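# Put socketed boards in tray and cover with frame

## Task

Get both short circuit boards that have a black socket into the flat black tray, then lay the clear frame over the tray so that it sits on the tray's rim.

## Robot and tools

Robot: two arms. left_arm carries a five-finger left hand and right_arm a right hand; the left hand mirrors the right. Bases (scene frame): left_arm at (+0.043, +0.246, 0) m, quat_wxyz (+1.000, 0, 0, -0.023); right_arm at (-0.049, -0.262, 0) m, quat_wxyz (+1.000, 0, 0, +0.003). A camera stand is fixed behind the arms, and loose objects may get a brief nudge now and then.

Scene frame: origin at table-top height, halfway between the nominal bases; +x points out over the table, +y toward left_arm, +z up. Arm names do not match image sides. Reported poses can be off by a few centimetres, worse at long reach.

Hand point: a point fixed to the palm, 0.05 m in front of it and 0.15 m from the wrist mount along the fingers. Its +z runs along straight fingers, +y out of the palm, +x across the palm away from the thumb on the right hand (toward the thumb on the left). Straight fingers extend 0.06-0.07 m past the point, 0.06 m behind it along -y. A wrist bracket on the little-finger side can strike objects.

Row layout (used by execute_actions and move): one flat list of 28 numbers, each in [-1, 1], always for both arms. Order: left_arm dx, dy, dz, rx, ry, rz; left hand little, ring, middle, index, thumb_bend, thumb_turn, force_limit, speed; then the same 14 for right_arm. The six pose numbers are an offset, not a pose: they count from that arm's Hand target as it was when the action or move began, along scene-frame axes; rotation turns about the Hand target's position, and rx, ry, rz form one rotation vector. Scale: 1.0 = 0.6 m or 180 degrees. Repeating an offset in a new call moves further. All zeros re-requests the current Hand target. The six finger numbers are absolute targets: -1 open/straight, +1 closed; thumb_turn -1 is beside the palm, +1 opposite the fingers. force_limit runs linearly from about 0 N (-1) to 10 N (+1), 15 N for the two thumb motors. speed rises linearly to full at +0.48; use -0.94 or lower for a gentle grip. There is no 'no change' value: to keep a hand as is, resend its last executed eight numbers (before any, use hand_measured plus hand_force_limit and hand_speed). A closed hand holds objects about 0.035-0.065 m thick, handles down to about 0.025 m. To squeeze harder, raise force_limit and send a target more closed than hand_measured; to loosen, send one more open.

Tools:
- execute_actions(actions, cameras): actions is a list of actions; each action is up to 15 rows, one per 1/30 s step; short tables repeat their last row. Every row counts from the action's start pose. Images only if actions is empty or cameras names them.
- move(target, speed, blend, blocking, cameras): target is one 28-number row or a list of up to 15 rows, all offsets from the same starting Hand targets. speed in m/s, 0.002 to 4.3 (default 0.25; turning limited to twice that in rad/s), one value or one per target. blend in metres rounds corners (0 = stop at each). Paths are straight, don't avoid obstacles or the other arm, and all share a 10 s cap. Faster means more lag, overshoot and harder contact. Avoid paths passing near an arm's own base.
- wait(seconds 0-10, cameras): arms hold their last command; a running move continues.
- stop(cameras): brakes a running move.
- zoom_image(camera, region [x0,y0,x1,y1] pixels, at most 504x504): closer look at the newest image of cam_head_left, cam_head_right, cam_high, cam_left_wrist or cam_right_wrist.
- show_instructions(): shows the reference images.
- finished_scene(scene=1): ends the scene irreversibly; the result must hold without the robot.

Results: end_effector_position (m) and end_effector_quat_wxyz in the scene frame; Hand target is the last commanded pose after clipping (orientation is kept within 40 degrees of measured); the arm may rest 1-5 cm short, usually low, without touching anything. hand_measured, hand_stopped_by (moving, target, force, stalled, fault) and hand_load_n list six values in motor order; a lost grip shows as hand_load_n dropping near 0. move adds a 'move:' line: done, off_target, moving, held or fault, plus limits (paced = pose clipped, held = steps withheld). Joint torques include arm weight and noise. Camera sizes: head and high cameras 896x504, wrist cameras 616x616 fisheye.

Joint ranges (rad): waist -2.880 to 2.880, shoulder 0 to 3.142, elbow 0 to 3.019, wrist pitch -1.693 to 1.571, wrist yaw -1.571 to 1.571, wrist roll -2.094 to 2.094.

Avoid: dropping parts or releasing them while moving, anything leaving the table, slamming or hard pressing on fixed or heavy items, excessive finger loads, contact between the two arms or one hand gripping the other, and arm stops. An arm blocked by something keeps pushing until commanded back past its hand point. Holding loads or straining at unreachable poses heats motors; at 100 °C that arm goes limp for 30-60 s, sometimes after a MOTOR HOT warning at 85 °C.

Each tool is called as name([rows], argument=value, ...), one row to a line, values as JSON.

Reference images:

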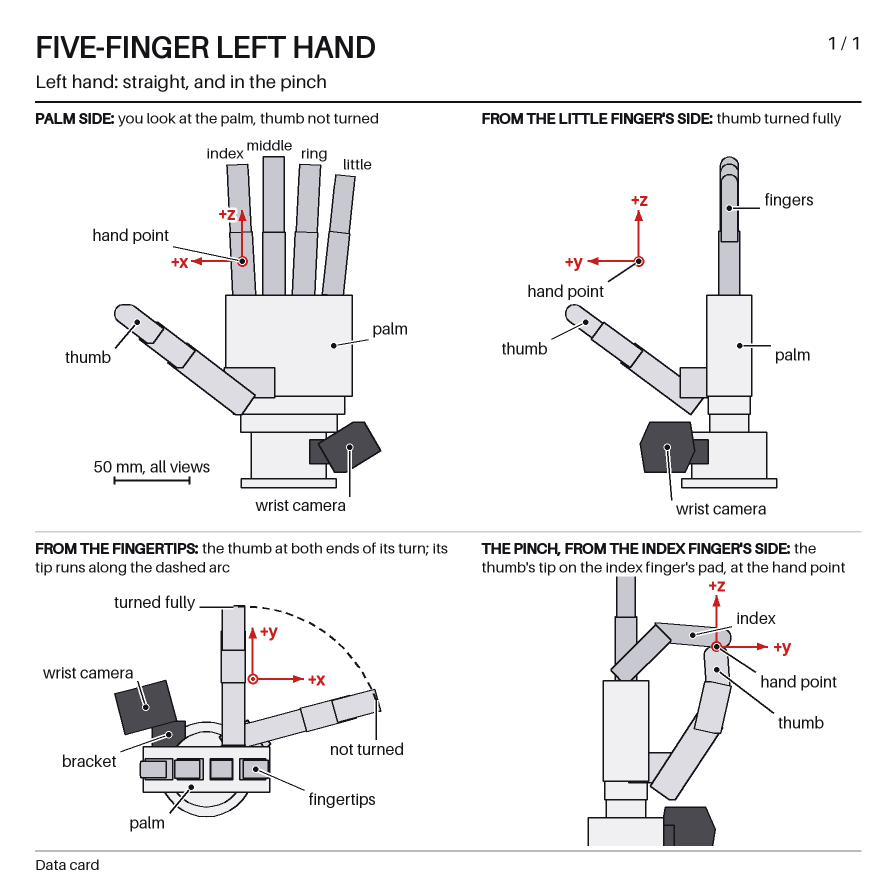

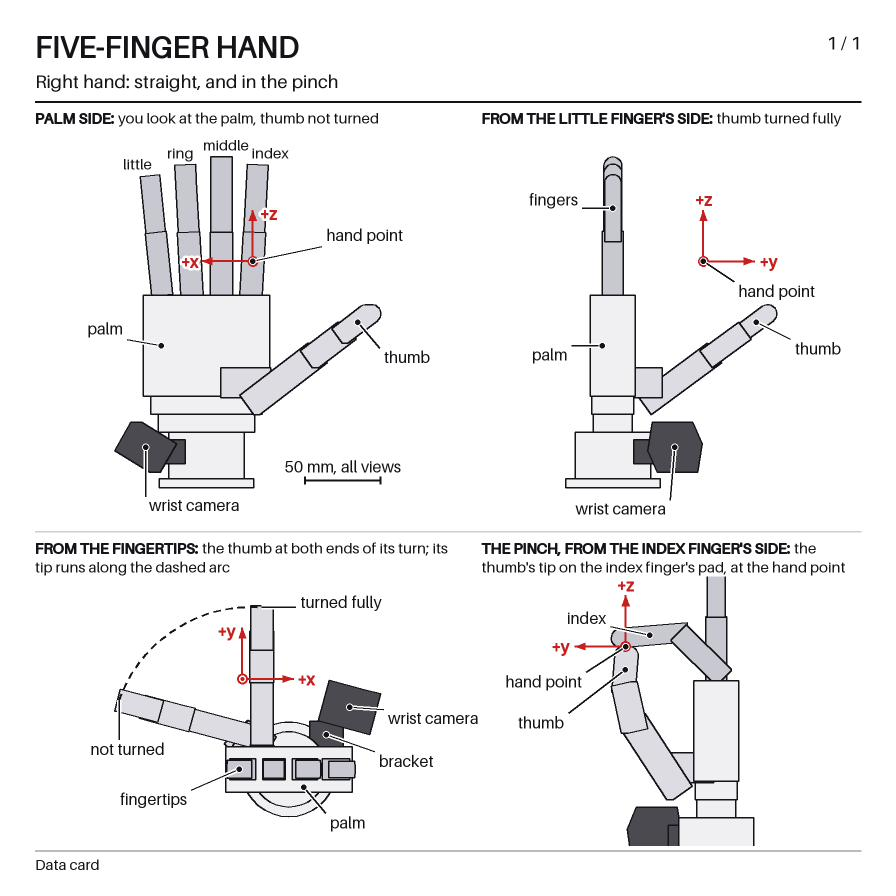

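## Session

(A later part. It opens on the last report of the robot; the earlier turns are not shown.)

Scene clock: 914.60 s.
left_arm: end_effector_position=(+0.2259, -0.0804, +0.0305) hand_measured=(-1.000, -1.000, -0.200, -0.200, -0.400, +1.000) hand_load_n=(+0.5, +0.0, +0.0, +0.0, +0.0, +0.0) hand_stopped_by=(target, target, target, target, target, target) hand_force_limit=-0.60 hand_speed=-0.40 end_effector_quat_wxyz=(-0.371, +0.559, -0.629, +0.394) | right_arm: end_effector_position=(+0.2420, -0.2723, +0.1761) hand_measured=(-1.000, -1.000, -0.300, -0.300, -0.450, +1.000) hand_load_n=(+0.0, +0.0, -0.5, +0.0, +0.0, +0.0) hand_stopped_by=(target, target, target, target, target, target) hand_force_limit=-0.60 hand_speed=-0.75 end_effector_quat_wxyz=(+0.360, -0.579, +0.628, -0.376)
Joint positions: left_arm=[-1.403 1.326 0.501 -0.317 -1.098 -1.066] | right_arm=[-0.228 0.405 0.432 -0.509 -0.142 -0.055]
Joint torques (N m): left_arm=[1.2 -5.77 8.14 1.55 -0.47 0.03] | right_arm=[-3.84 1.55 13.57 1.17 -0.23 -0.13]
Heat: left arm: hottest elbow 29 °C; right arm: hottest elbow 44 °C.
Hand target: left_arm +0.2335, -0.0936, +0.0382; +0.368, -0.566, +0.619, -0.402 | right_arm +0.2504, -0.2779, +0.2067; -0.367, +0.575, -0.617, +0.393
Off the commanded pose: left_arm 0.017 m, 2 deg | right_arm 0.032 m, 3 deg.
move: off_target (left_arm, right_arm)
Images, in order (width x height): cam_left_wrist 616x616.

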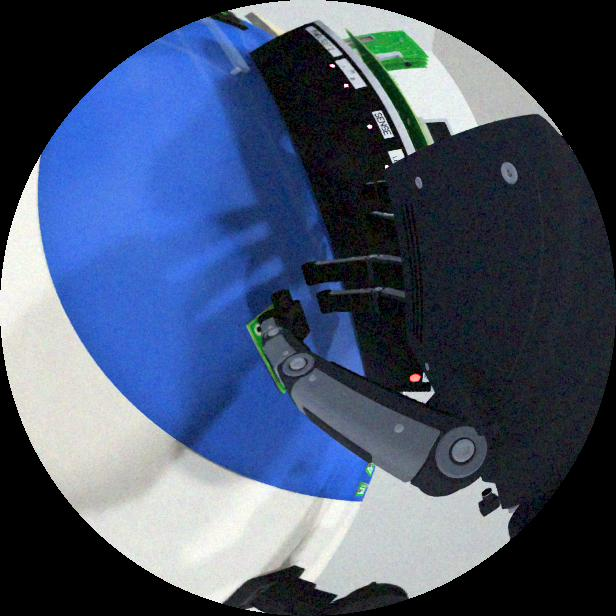

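execute_actions([
  [[0,0,0,0,0,0, -1, -1, 0.05, 0.05, 0.2, 1, -0.6, -0.88, 0, 0, 0, 0, 0, 0, -1, -1, -0.3, -0.3, -0.45, 1, -0.6, -0.75]],
  [[0,0,0,0,0,0, -1, -1, 0.05, 0.05, 0.2, 1, -0.6, -0.88, 0, 0, 0, 0, 0, 0, -1, -1, -0.3, -0.3, -0.45, 1, -0.6, -0.75]],
  [[0,0,0,0,0,0, -1, -1, 0.05, 0.05, 0.2, 1, -0.6, -0.88, 0, 0, 0, 0, 0, 0, -1, -1, -0.3, -0.3, -0.45, 1, -0.6, -0.75]],
  [[0,0,0,0,0,0, -1, -1, 0.05, 0.05, 0.2, 1, -0.6, -0.88, 0, 0, 0, 0, 0, 0, -1, -1, -0.3, -0.3, -0.45, 1, -0.6, -0.75]],
], cameras=["cam_left_wrist"])

zoom_image(camera="cam_left_wrist", region=[90, 220, 390, 460])

Scene clock: 929.40 s.
left_arm: end_effector_position=(+0.2263, -0.0805, +0.0307) hand_measured=(-1.000, -1.000, +0.050, +0.050, -0.192, +1.000) hand_load_n=(+0.0, +0.0, +4.5, +1.0, +3.0, +1.0) hand_stopped_by=(target, target, force, target, force, target) hand_force_limit=-0.60 hand_speed=-0.88 end_effector_quat_wxyz=(-0.371, +0.559, -0.628, +0.394) | right_arm: end_effector_position=(+0.2420, -0.2723, +0.1761) hand_measured=(-1.000, -1.000, -0.300, -0.300, -0.450, +1.000) hand_load_n=(+0.0, +0.0, +0.0, +0.0, +0.0, +0.0) hand_stopped_by=(target, target, target, target, target, target) hand_force_limit=-0.60 hand_speed=-0.75 end_effector_quat_wxyz=(+0.360, -0.579, +0.628, -0.376)
Joint positions: left_arm=[-1.402 1.326 0.501 -0.315 -1.098 -1.066] | right_arm=[-0.228 0.405 0.432 -0.509 -0.142 -0.055]
Joint torques (N m): left_arm=[1.2 -5.77 8.14 1.59 -0.48 0.03] | right_arm=[-3.49 1.26 13.65 1.31 -0.22 -0.15]
Heat: left arm: hottest elbow 29 °C; right arm: hottest elbow 44 °C.
Hand target: left_arm +0.2335, -0.0936, +0.0382; +0.368, -0.566, +0.619, -0.402 | right_arm +0.2504, -0.2779, +0.2067; -0.367, +0.575, -0.617, +0.393
Off the commanded pose: left_arm 0.017 m, 2 deg | right_arm 0.032 m, 3 deg.
Images, in order (width x height): cam_left_wrist 616x616.

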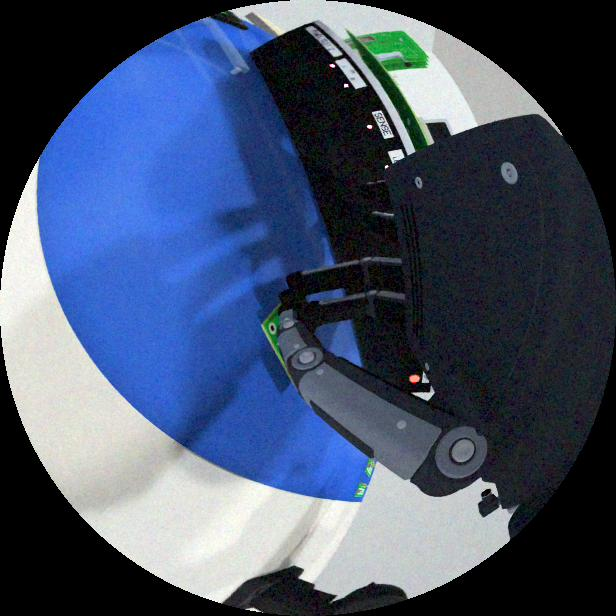

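Scaled by 1.680 from the camera's 616x616 image, which has a finer 880x880 frame.

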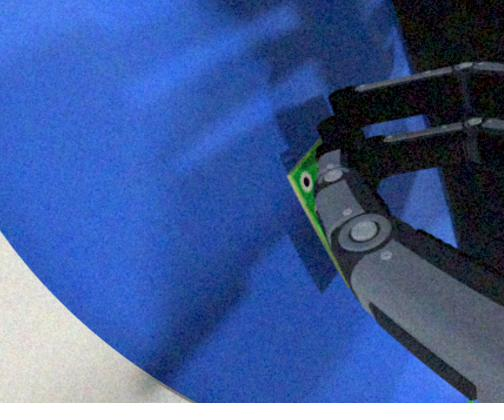

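move([
  [-0.006,0.033,0.187,0,0,0, -1, -1, 0.05, 0.05, 0.2, 1, -0.6, -0.88, 0, 0, 0, 0, 0, 0, -1, -1, -0.3, -0.3, -0.45, 1, -0.6, -0.75],
  [0.111,0.123,0.37,0,0,0, -1, -1, 0.05, 0.05, 0.2, 1, -0.6, -0.88, 0, 0, 0, 0, 0, 0, -1, -1, -0.3, -0.3, -0.45, 1, -0.6, -0.75],
  [0.311,0.456,0.403,0,0,0.045, -1, -1, 0.05, 0.05, 0.2, 1, -0.6, -0.88, 0, 0, 0, 0, 0, 0, -1, -1, -0.3, -0.3, -0.45, 1, -0.6, -0.75],
  [0.1275,0.92,0.22,0,0,0.089, -1, -1, 0.05, 0.05, 0.2, 1, -0.6, -0.88, 0, 0, 0, 0, 0, 0, -1, -1, -0.3, -0.3, -0.45, 1, -0.6, -0.75],
], cameras=["all"], speed=[0.1,0.25,0.25,0.25], blend=[0.02,0.05,0.05,0])

zoom_image(camera="cam_head_left", region=[200, 230, 360, 400])

zoom_image(camera="cam_left_wrist", region=[0, 180, 360, 540])

Scene clock: 946.97 s.
left_arm: end_effector_position=(+0.3053, +0.4426, +0.1555) hand_measured=(-1.000, -1.000, +0.050, +0.050, -0.192, +1.000) hand_load_n=(+0.0, +0.0, +5.0, +1.0, +3.0, +0.5) hand_stopped_by=(target, target, force, target, force, target) hand_force_limit=-0.60 hand_speed=-0.88 end_effector_quat_wxyz=(-0.396, +0.662, -0.530, +0.353) | right_arm: end_effector_position=(+0.2420, -0.2723, +0.1761) hand_measured=(-1.000, -1.000, -0.300, -0.300, -0.450, +1.000) hand_load_n=(+0.0, +0.0, +0.0, +0.0, +0.0, +0.0) hand_stopped_by=(target, target, target, target, target, target) hand_force_limit=-0.60 hand_speed=-0.75 end_effector_quat_wxyz=(+0.360, -0.579, +0.628, -0.376)
Joint positions: left_arm=[1.128 0.81 0.511 -0.375 0.794 0.465] | right_arm=[-0.228 0.405 0.432 -0.509 -0.142 -0.055]
Joint torques (N m): left_arm=[0.56 -1.73 10.91 2.39 0.64 0.06] | right_arm=[-3.9 0.56 13.64 1.31 -0.23 -0.11]
Motor temperatures (°C): left_arm=[27 25 30 25 24 25] | right_arm=[28 24 45 25 23 23]
Heat: left arm: hottest elbow 30 °C; right arm: hottest elbow 45 °C.
Hand target: left_arm +0.3101, +0.4584, +0.1703; -0.420, +0.646, -0.534, +0.347 | right_arm +0.2504, -0.2779, +0.2067; -0.367, +0.575, -0.617, +0.393
Off the commanded pose: left_arm 0.022 m, 3 deg | right_arm 0.032 m, 3 deg.
move: off_target (left_arm, right_arm)

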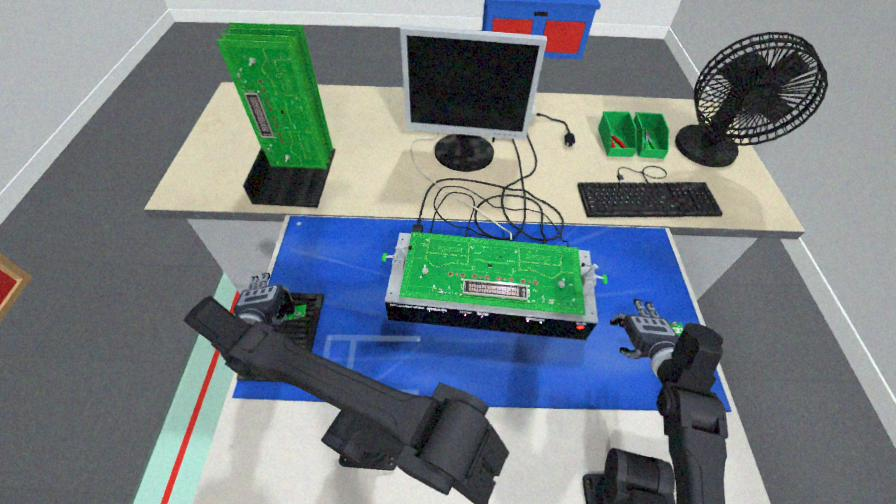

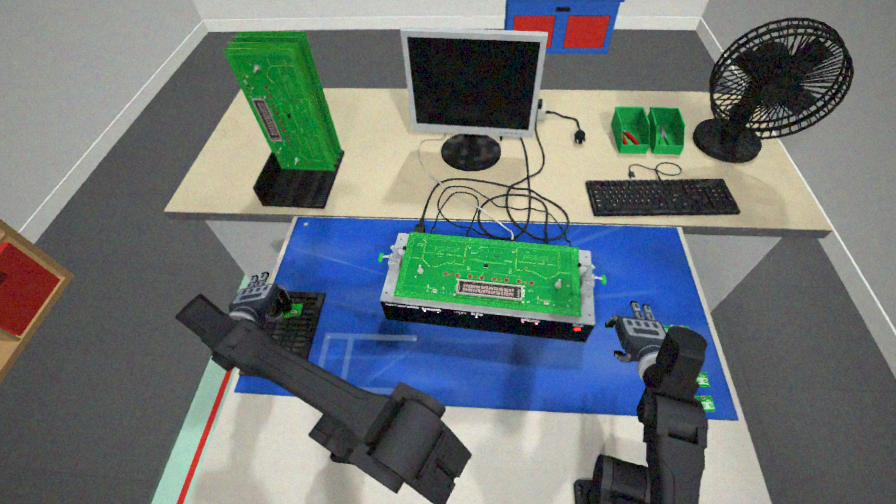

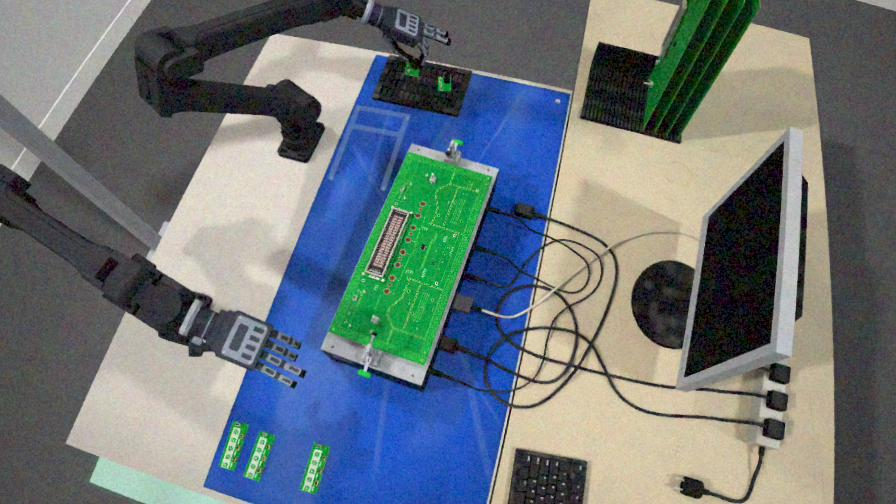

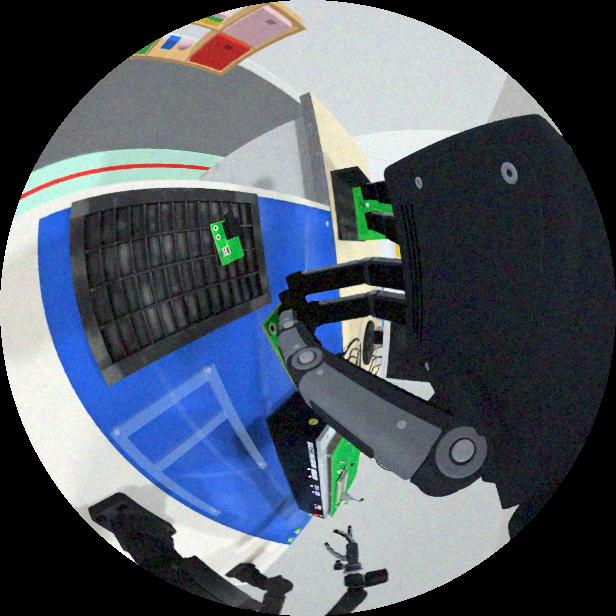

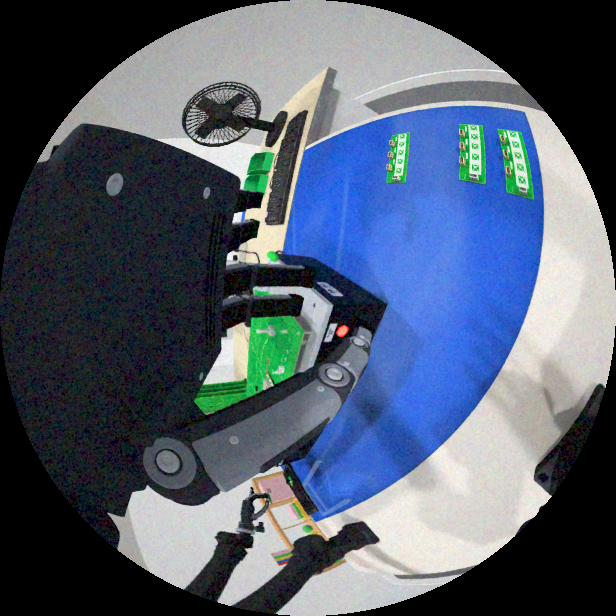

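Scaled by 2.965.

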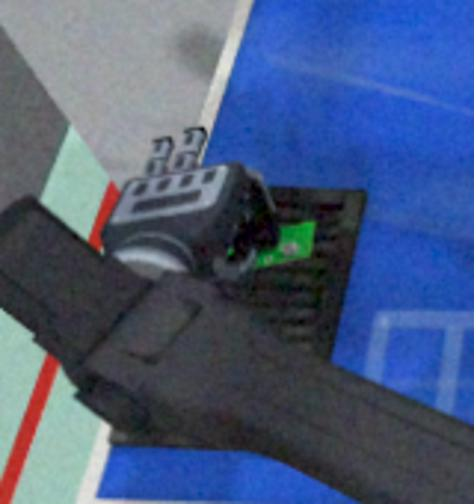

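Scaled by 1.400 from the camera's 616x616 image, which has a finer 880x880 frame.

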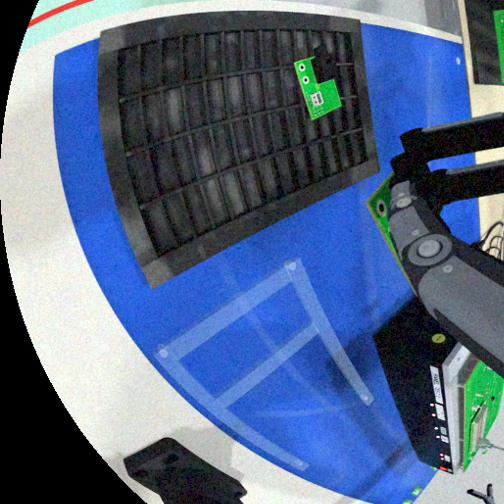

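move(target=[-0.0235,0.116,-0.134,0,0,0, -1, -1, 0.05, 0.05, 0.2, 1, -0.6, -0.88, -0.1, 0, -0.05, 0, 0, 0, -1, -1, -0.3, -0.3, -0.45, 1, -0.6, -0.75], cameras=["cam_head_left", "cam_high", "cam_left_wrist"], speed=0.15)

zoom_image(camera="cam_head_left", region=[200, 230, 360, 400])

zoom_image(camera="cam_high", region=[340, 0, 500, 130])

Scene clock: 957.23 s.
left_arm: end_effector_position=(+0.2947, +0.5140, +0.0831) hand_measured=(-1.000, -1.000, +0.050, +0.050, -0.192, +1.000) hand_load_n=(+0.0, +0.0, +5.0, +1.0, +3.0, +1.0) hand_stopped_by=(target, target, force, target, force, target) hand_force_limit=-0.60 hand_speed=-0.88 end_effector_quat_wxyz=(-0.401, +0.659, -0.529, +0.354) | right_arm: end_effector_position=(+0.1923, -0.2755, +0.1740) hand_measured=(-1.000, -1.000, -0.300, -0.300, -0.450, +1.000) hand_load_n=(-0.5, +0.0, +0.0, +0.0, +0.0, +0.0) hand_stopped_by=(target, target, target, target, target, target) hand_force_limit=-0.60 hand_speed=-0.75 end_effector_quat_wxyz=(-0.368, +0.574, -0.621, +0.386)
Joint positions: left_arm=[1.277 1.175 0.511 -0.107 0.909 0.608] | right_arm=[-0.379 0.16 0.389 -0.693 -0.279 -0.121]
Joint torques (N m): left_arm=[1.03 -5.3 8.65 2.4 0.73 0.04] | right_arm=[-3.96 2.37 9.24 1.31 -0.26 -0.19]
Heat: left arm: hottest elbow 30 °C; right arm: hottest elbow 45 °C.
Hand target: left_arm +0.2960, +0.5280, +0.0899; -0.420, +0.646, -0.534, +0.347 | right_arm +0.1904, -0.2779, +0.1768; -0.367, +0.575, -0.617, +0.393
Off the commanded pose: left_arm 0.016 m, 3 deg | right_arm 0.004 m, 1 deg.
move: off_target (left_arm)
Images, in order (width x height): cam_head_left 896x504, cam_high 896x504, cam_left_wrist 616x616.

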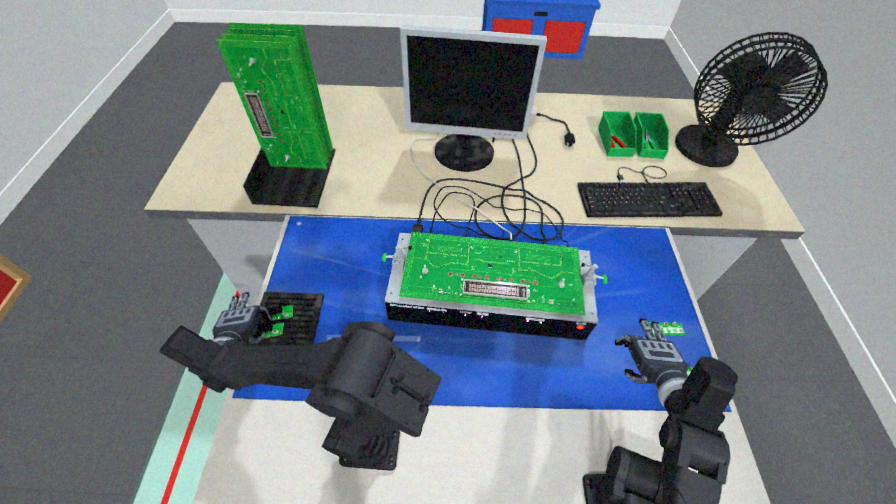

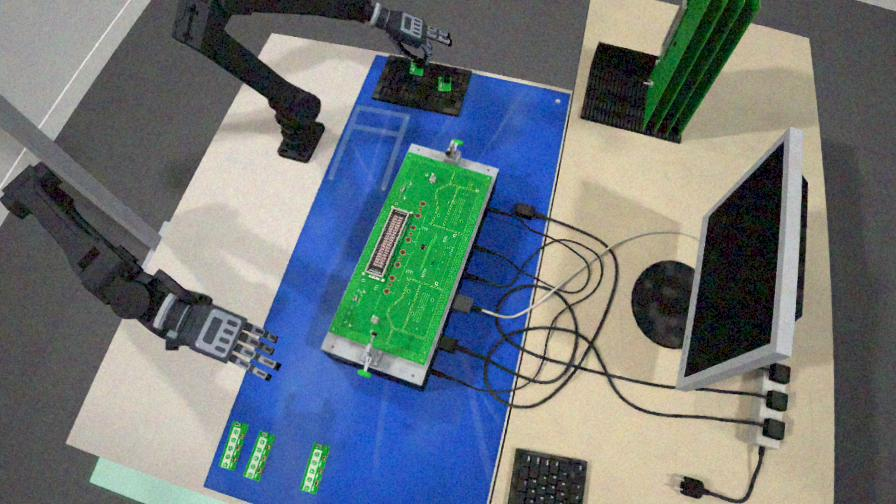

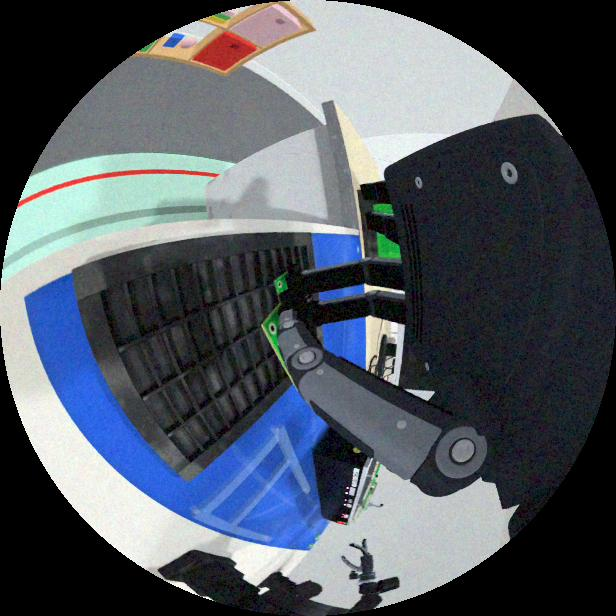

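Scaled by 2.965.

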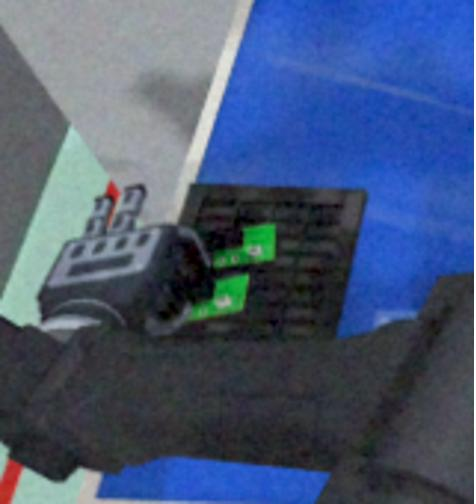

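Scaled by 3.150.

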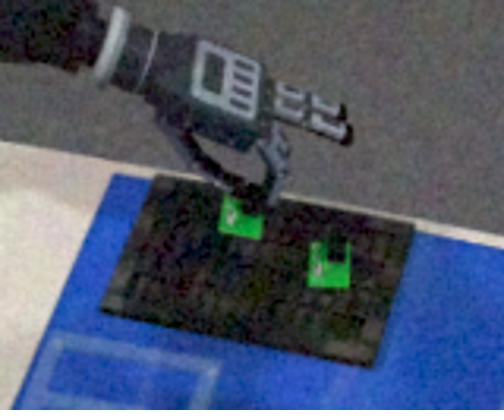

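move([
  [0,0,-0.065,0,0,0, -1, -1, 0.05, 0.05, 0.2, 1, -0.6, -0.88, 0, 0, 0, 0, 0, 0, -1, -1, -0.3, -0.3, -0.45, 1, -0.6, -0.75],
], cameras=["cam_left_wrist", "cam_head_left"], speed=0.08)

zoom_image(camera="cam_head_left", region=[200, 230, 360, 400])

zoom_image(camera="cam_left_wrist", region=[180, 200, 360, 400])

Scene clock: 965.37 s.
left_arm: end_effector_position=(+0.2967, +0.5202, +0.0495) hand_measured=(-1.000, -1.000, +0.050, +0.050, -0.192, +1.000) hand_load_n=(+0.0, +0.0, +4.5, +1.0, +3.0, +1.0) hand_stopped_by=(target, target, force, target, force, target) hand_force_limit=-0.60 hand_speed=-0.88 end_effector_quat_wxyz=(-0.407, +0.654, -0.532, +0.351) | right_arm: end_effector_position=(+0.1923, -0.2756, +0.1740) hand_measured=(-1.000, -1.000, -0.300, -0.300, -0.450, +1.000) hand_load_n=(+0.0, +0.0, +0.0, +0.0, +0.0, +0.0) hand_stopped_by=(target, target, target, target, target, target) hand_force_limit=-0.60 hand_speed=-0.75 end_effector_quat_wxyz=(-0.368, +0.575, -0.621, +0.386)
Joint positions: left_arm=[1.277 1.285 0.474 0.054 0.909 0.612] | right_arm=[-0.379 0.16 0.389 -0.693 -0.279 -0.123]
Joint torques (N m): left_arm=[1.26 -5.95 6.83 2.22 0.73 0] | right_arm=[-3.72 1.85 8.94 1.13 -0.26 -0.16]
Heat: left arm: hottest elbow 30 °C; right arm: hottest elbow 42 °C.
Hand target: left_arm +0.2960, +0.5280, +0.0508; -0.420, +0.646, -0.534, +0.347 | right_arm +0.1903, -0.2779, +0.1768; -0.367, +0.575, -0.617, +0.393
Off the commanded pose: left_arm 0.008 m, 2 deg | right_arm 0.004 m, 1 deg.
move: done
Images, in order (width x height): cam_head_left 896x504, cam_left_wrist 616x616.

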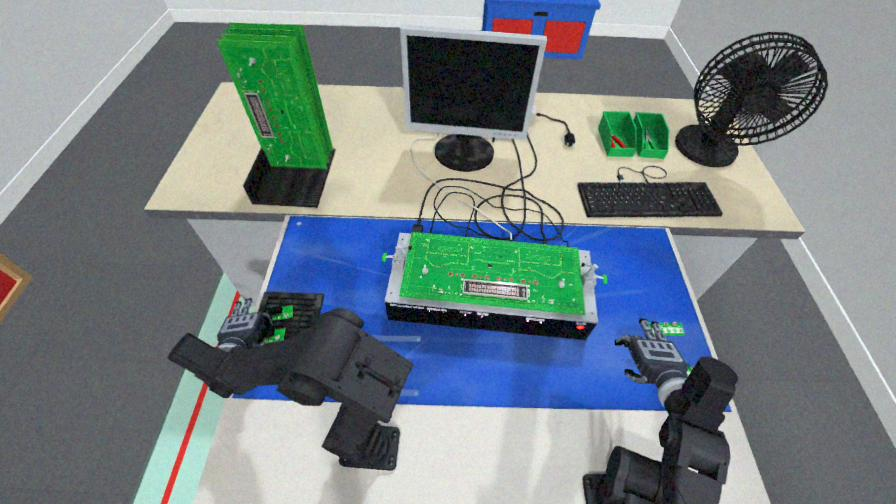

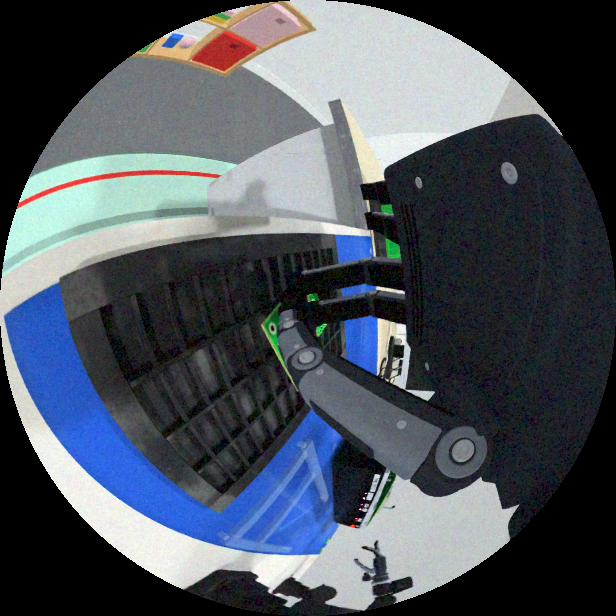

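Scaled by 2.965.

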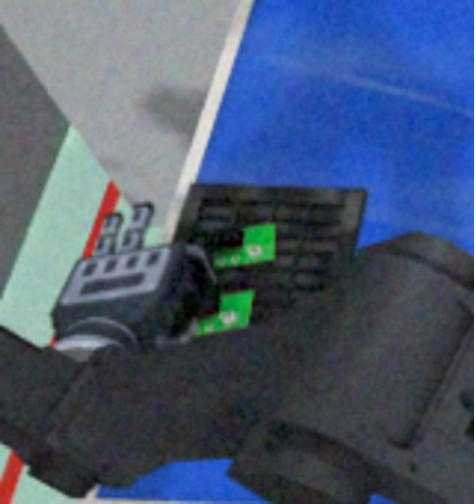

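Scaled by 2.520 from the camera's 616x616 image, which has a finer 880x880 frame.

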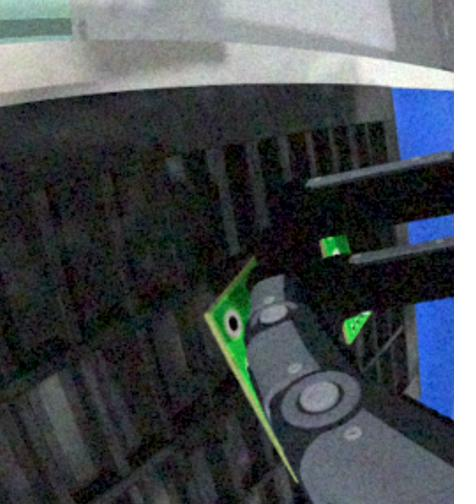

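move([
  [0,0,-0.0167,0,0,0, -1, -1, 0.05, 0.05, 0.2, 1, -0.6, -0.88, 0, 0, 0, 0, 0, 0, -1, -1, -0.3, -0.3, -0.45, 1, -0.6, -0.75],
], cameras=[], speed=0.04)

Scene clock: 969.50 s.
left_arm: end_effector_position=(+0.2971, +0.5207, +0.0405) hand_measured=(-1.000, -1.000, +0.050, +0.050, -0.192, +1.000) hand_load_n=(+0.0, +0.0, +5.0, +1.0, +3.0, +1.0) hand_stopped_by=(target, target, force, target, force, target) hand_force_limit=-0.60 hand_speed=-0.88 end_effector_quat_wxyz=(-0.408, +0.653, -0.533, +0.351) | right_arm: end_effector_position=(+0.1923, -0.2756, +0.1740) hand_measured=(-1.000, -1.000, -0.300, -0.300, -0.450, +1.000) hand_load_n=(+0.0, +0.0, +0.0, +0.0, +0.0, +0.0) hand_stopped_by=(target, target, target, target, target, target) hand_force_limit=-0.60 hand_speed=-0.75 end_effector_quat_wxyz=(-0.368, +0.575, -0.621, +0.386)
Joint positions: left_arm=[1.277 1.315 0.464 0.097 0.91 0.612] | right_arm=[-0.379 0.16 0.389 -0.693 -0.279 -0.123]
Joint torques (N m): left_arm=[0.85 -5.54 6.43 2.4 0.7 0.02] | right_arm=[-4.37 1.67 9.05 1.43 -0.29 -0.14]
Heat: left arm: hottest elbow 30 °C; right arm: hottest elbow 42 °C.
Hand target: left_arm +0.2960, +0.5280, +0.0408; -0.420, +0.646, -0.534, +0.347 | right_arm +0.1903, -0.2779, +0.1768; -0.367, +0.575, -0.617, +0.393
Off the commanded pose: left_arm 0.007 m, 2 deg | right_arm 0.004 m, 1 deg.
move: done
No camera images: "cameras" was empty.

move([
  [0,0,-0.01,0,0,0, -1, -1, 0.05, 0.05, 0.2, 1, -0.6, -0.88, 0, 0, 0, 0, 0, 0, -1, -1, -0.3, -0.3, -0.45, 1, -0.6, -0.75],
], cameras=["cam_left_wrist"], speed=0.04)

Scene clock: 973.30 s.
left_arm: end_effector_position=(+0.2989, +0.5239, +0.0393) hand_measured=(-1.000, -1.000, +0.050, +0.050, -0.192, +1.000) hand_load_n=(+0.0, +0.0, +5.0, +1.0, +3.0, +1.0) hand_stopped_by=(target, target, force, target, force, target) hand_force_limit=-0.60 hand_speed=-0.88 end_effector_quat_wxyz=(-0.414, +0.648, -0.534, +0.351) | right_arm: end_effector_position=(+0.1923, -0.2756, +0.1740) hand_measured=(-1.000, -1.000, -0.300, -0.300, -0.450, +1.000) hand_load_n=(+0.0, +0.0, +0.0, +0.0, +0.0, +0.0) hand_stopped_by=(target, target, target, target, target, target) hand_force_limit=-0.60 hand_speed=-0.75 end_effector_quat_wxyz=(-0.368, +0.575, -0.621, +0.386)
Joint positions: left_arm=[1.277 1.33 0.464 0.127 0.915 0.612] | right_arm=[-0.379 0.16 0.389 -0.693 -0.279 -0.123]
Joint torques (N m): left_arm=[0.26 -5.6 6 2.15 0.49 -0.01] | right_arm=[-3.84 1.96 9.29 1.33 -0.22 -0.13]
Heat: left arm: hottest elbow 30 °C; right arm: hottest elbow 41 °C.
Hand target: left_arm +0.2960, +0.5280, +0.0348; -0.420, +0.646, -0.534, +0.347 | right_arm +0.1903, -0.2779, +0.1768; -0.367, +0.575, -0.617, +0.393
Off the commanded pose: left_arm 0.007 m, 1 deg | right_arm 0.004 m, 1 deg.
move: done
Images, in order (width x height): cam_left_wrist 616x616.

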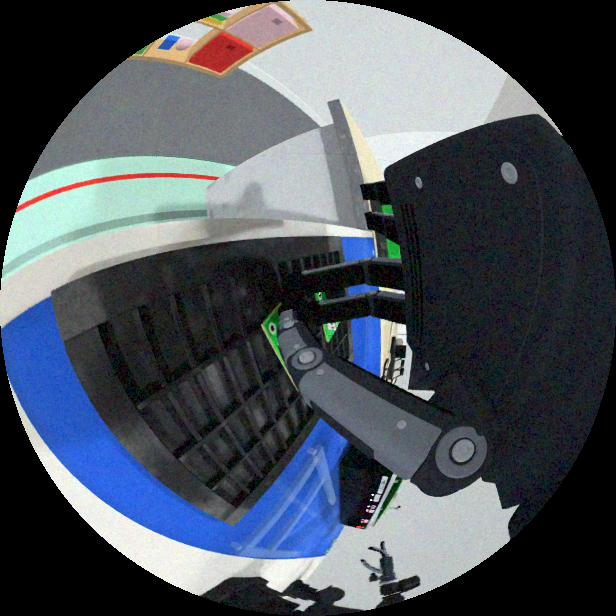

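move([
  [0,0,0.005,0,0,0, -1, -1, -0.15, -0.15, -0.32, 1, -0.6, -0.8, 0, 0, 0, 0, 0, 0, -1, -1, -0.3, -0.3, -0.45, 1, -0.6, -0.75],
  [0.003,0,0.2,0,0,0, -1, -1, -0.15, -0.15, -0.32, 1, -0.6, -0.8, 0, 0, 0, 0, 0, 0, -1, -1, -0.3, -0.3, -0.45, 1, -0.6, -0.75],
], cameras=["all"], speed=0.1)

zoom_image(camera="cam_head_left", region=[200, 230, 360, 400])

zoom_image(camera="cam_left_wrist", region=[20, 180, 380, 540])

zoom_image(camera="cam_high", region=[310, 30, 490, 210])

Scene clock: 982.90 s.
left_arm: end_effector_position=(+0.2928, +0.5089, +0.1272) hand_measured=(-1.000, -1.000, -0.150, -0.150, -0.320, +1.000) hand_load_n=(+0.0, -0.5, +0.0, -0.5, +0.0, +0.0) hand_stopped_by=(target, target, target, target, target, target) hand_force_limit=-0.60 hand_speed=-0.80 end_effector_quat_wxyz=(-0.395, +0.661, -0.529, +0.357) | right_arm: end_effector_position=(+0.1923, -0.2756, +0.1740) hand_measured=(-1.000, -1.000, -0.300, -0.300, -0.450, +1.000) hand_load_n=(+0.0, +0.0, +0.0, +0.0, +0.0, +0.0) hand_stopped_by=(target, target, target, target, target, target) hand_force_limit=-0.60 hand_speed=-0.75 end_effector_quat_wxyz=(-0.368, +0.575, -0.621, +0.386)
Joint positions: left_arm=[1.28 1.072 0.583 -0.3 0.915 0.612] | right_arm=[-0.379 0.16 0.389 -0.693 -0.279 -0.123]
Joint torques (N m): left_arm=[0.73 -6.3 12.25 0.83 0.38 -0.08] | right_arm=[-3.14 2.08 8.85 1.31 -0.29 -0.07]
Motor temperatures (°C): left_arm=[27 25 29 25 24 25] | right_arm=[28 24 40 25 23 23]
Heat: left arm: hottest elbow 29 °C; right arm: hottest elbow 40 °C.
Hand target: left_arm +0.2978, +0.5279, +0.1547; -0.420, +0.646, -0.534, +0.347 | right_arm +0.1903, -0.2779, +0.1768; -0.367, +0.575, -0.617, +0.393
Off the commanded pose: left_arm 0.034 m, 4 deg | right_arm 0.004 m, 1 deg.
move: off_target (left_arm)

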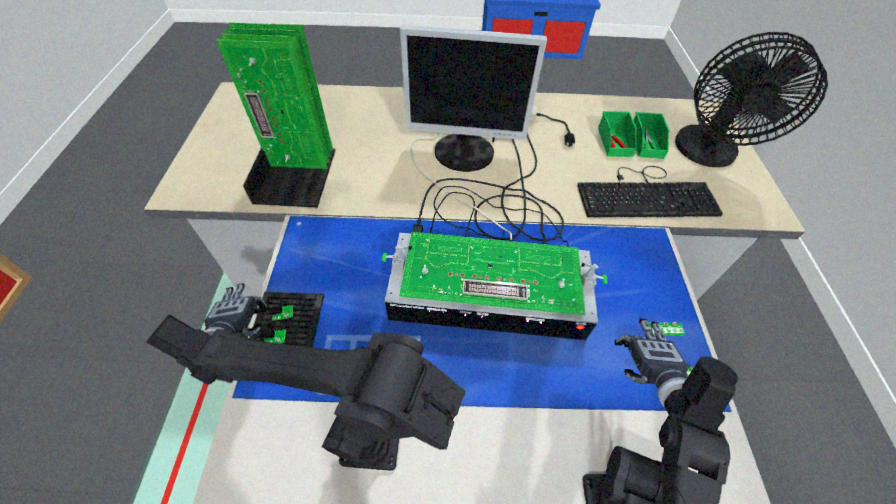

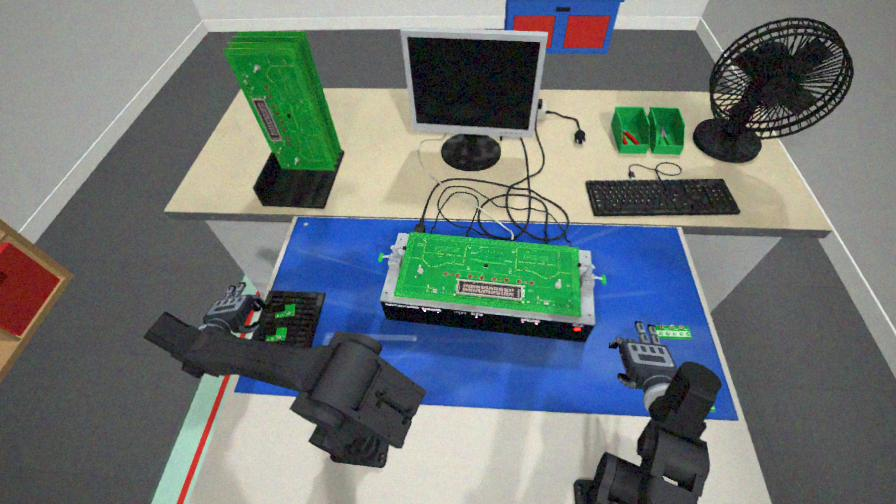

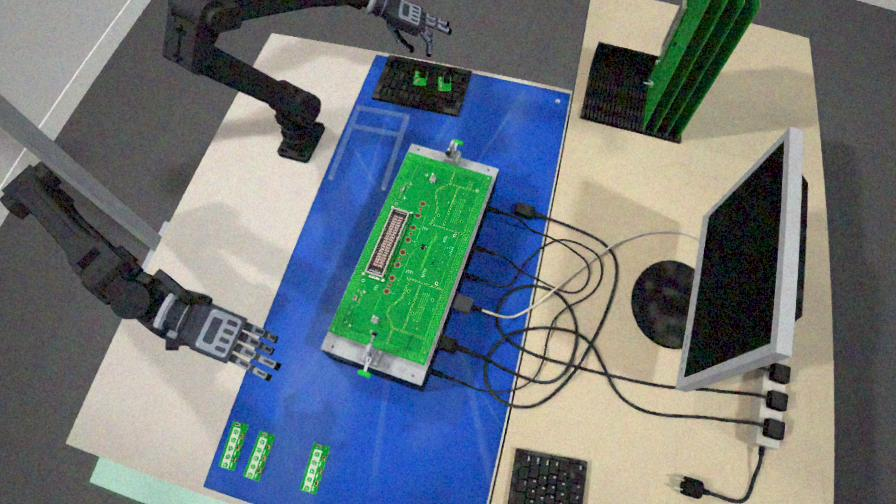

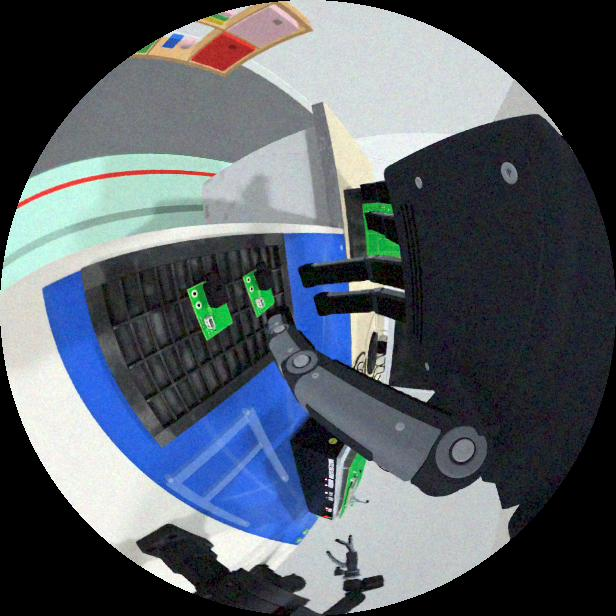

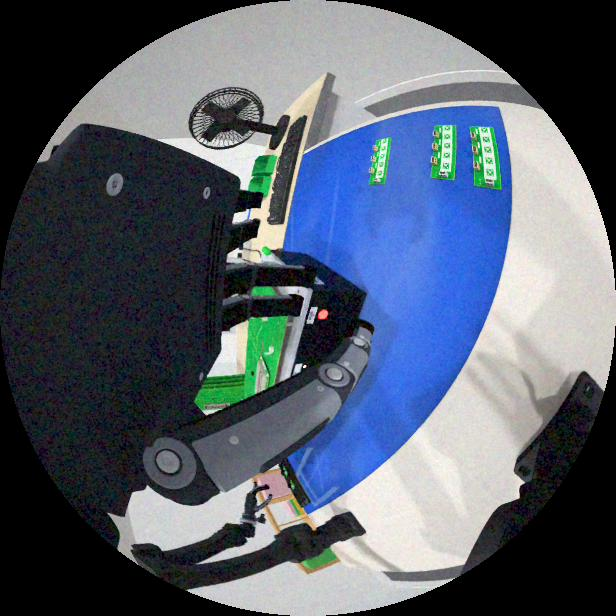

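Scaled by 2.965.

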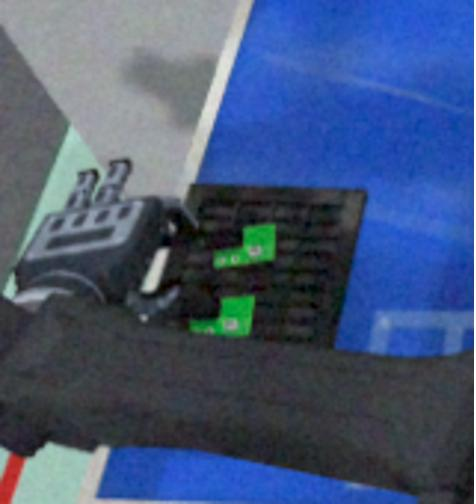

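Scaled by 1.400 from the camera's 616x616 image, which has a finer 880x880 frame.

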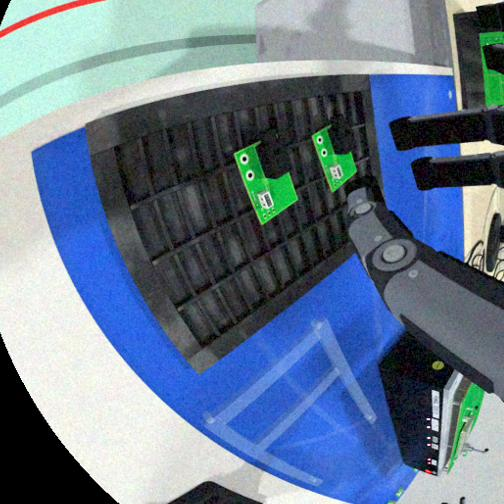

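Scaled by 2.800.

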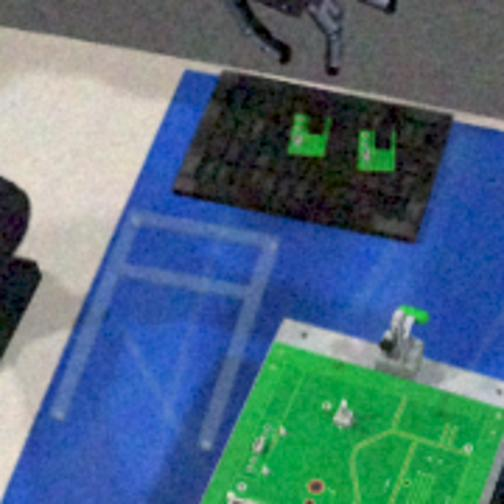

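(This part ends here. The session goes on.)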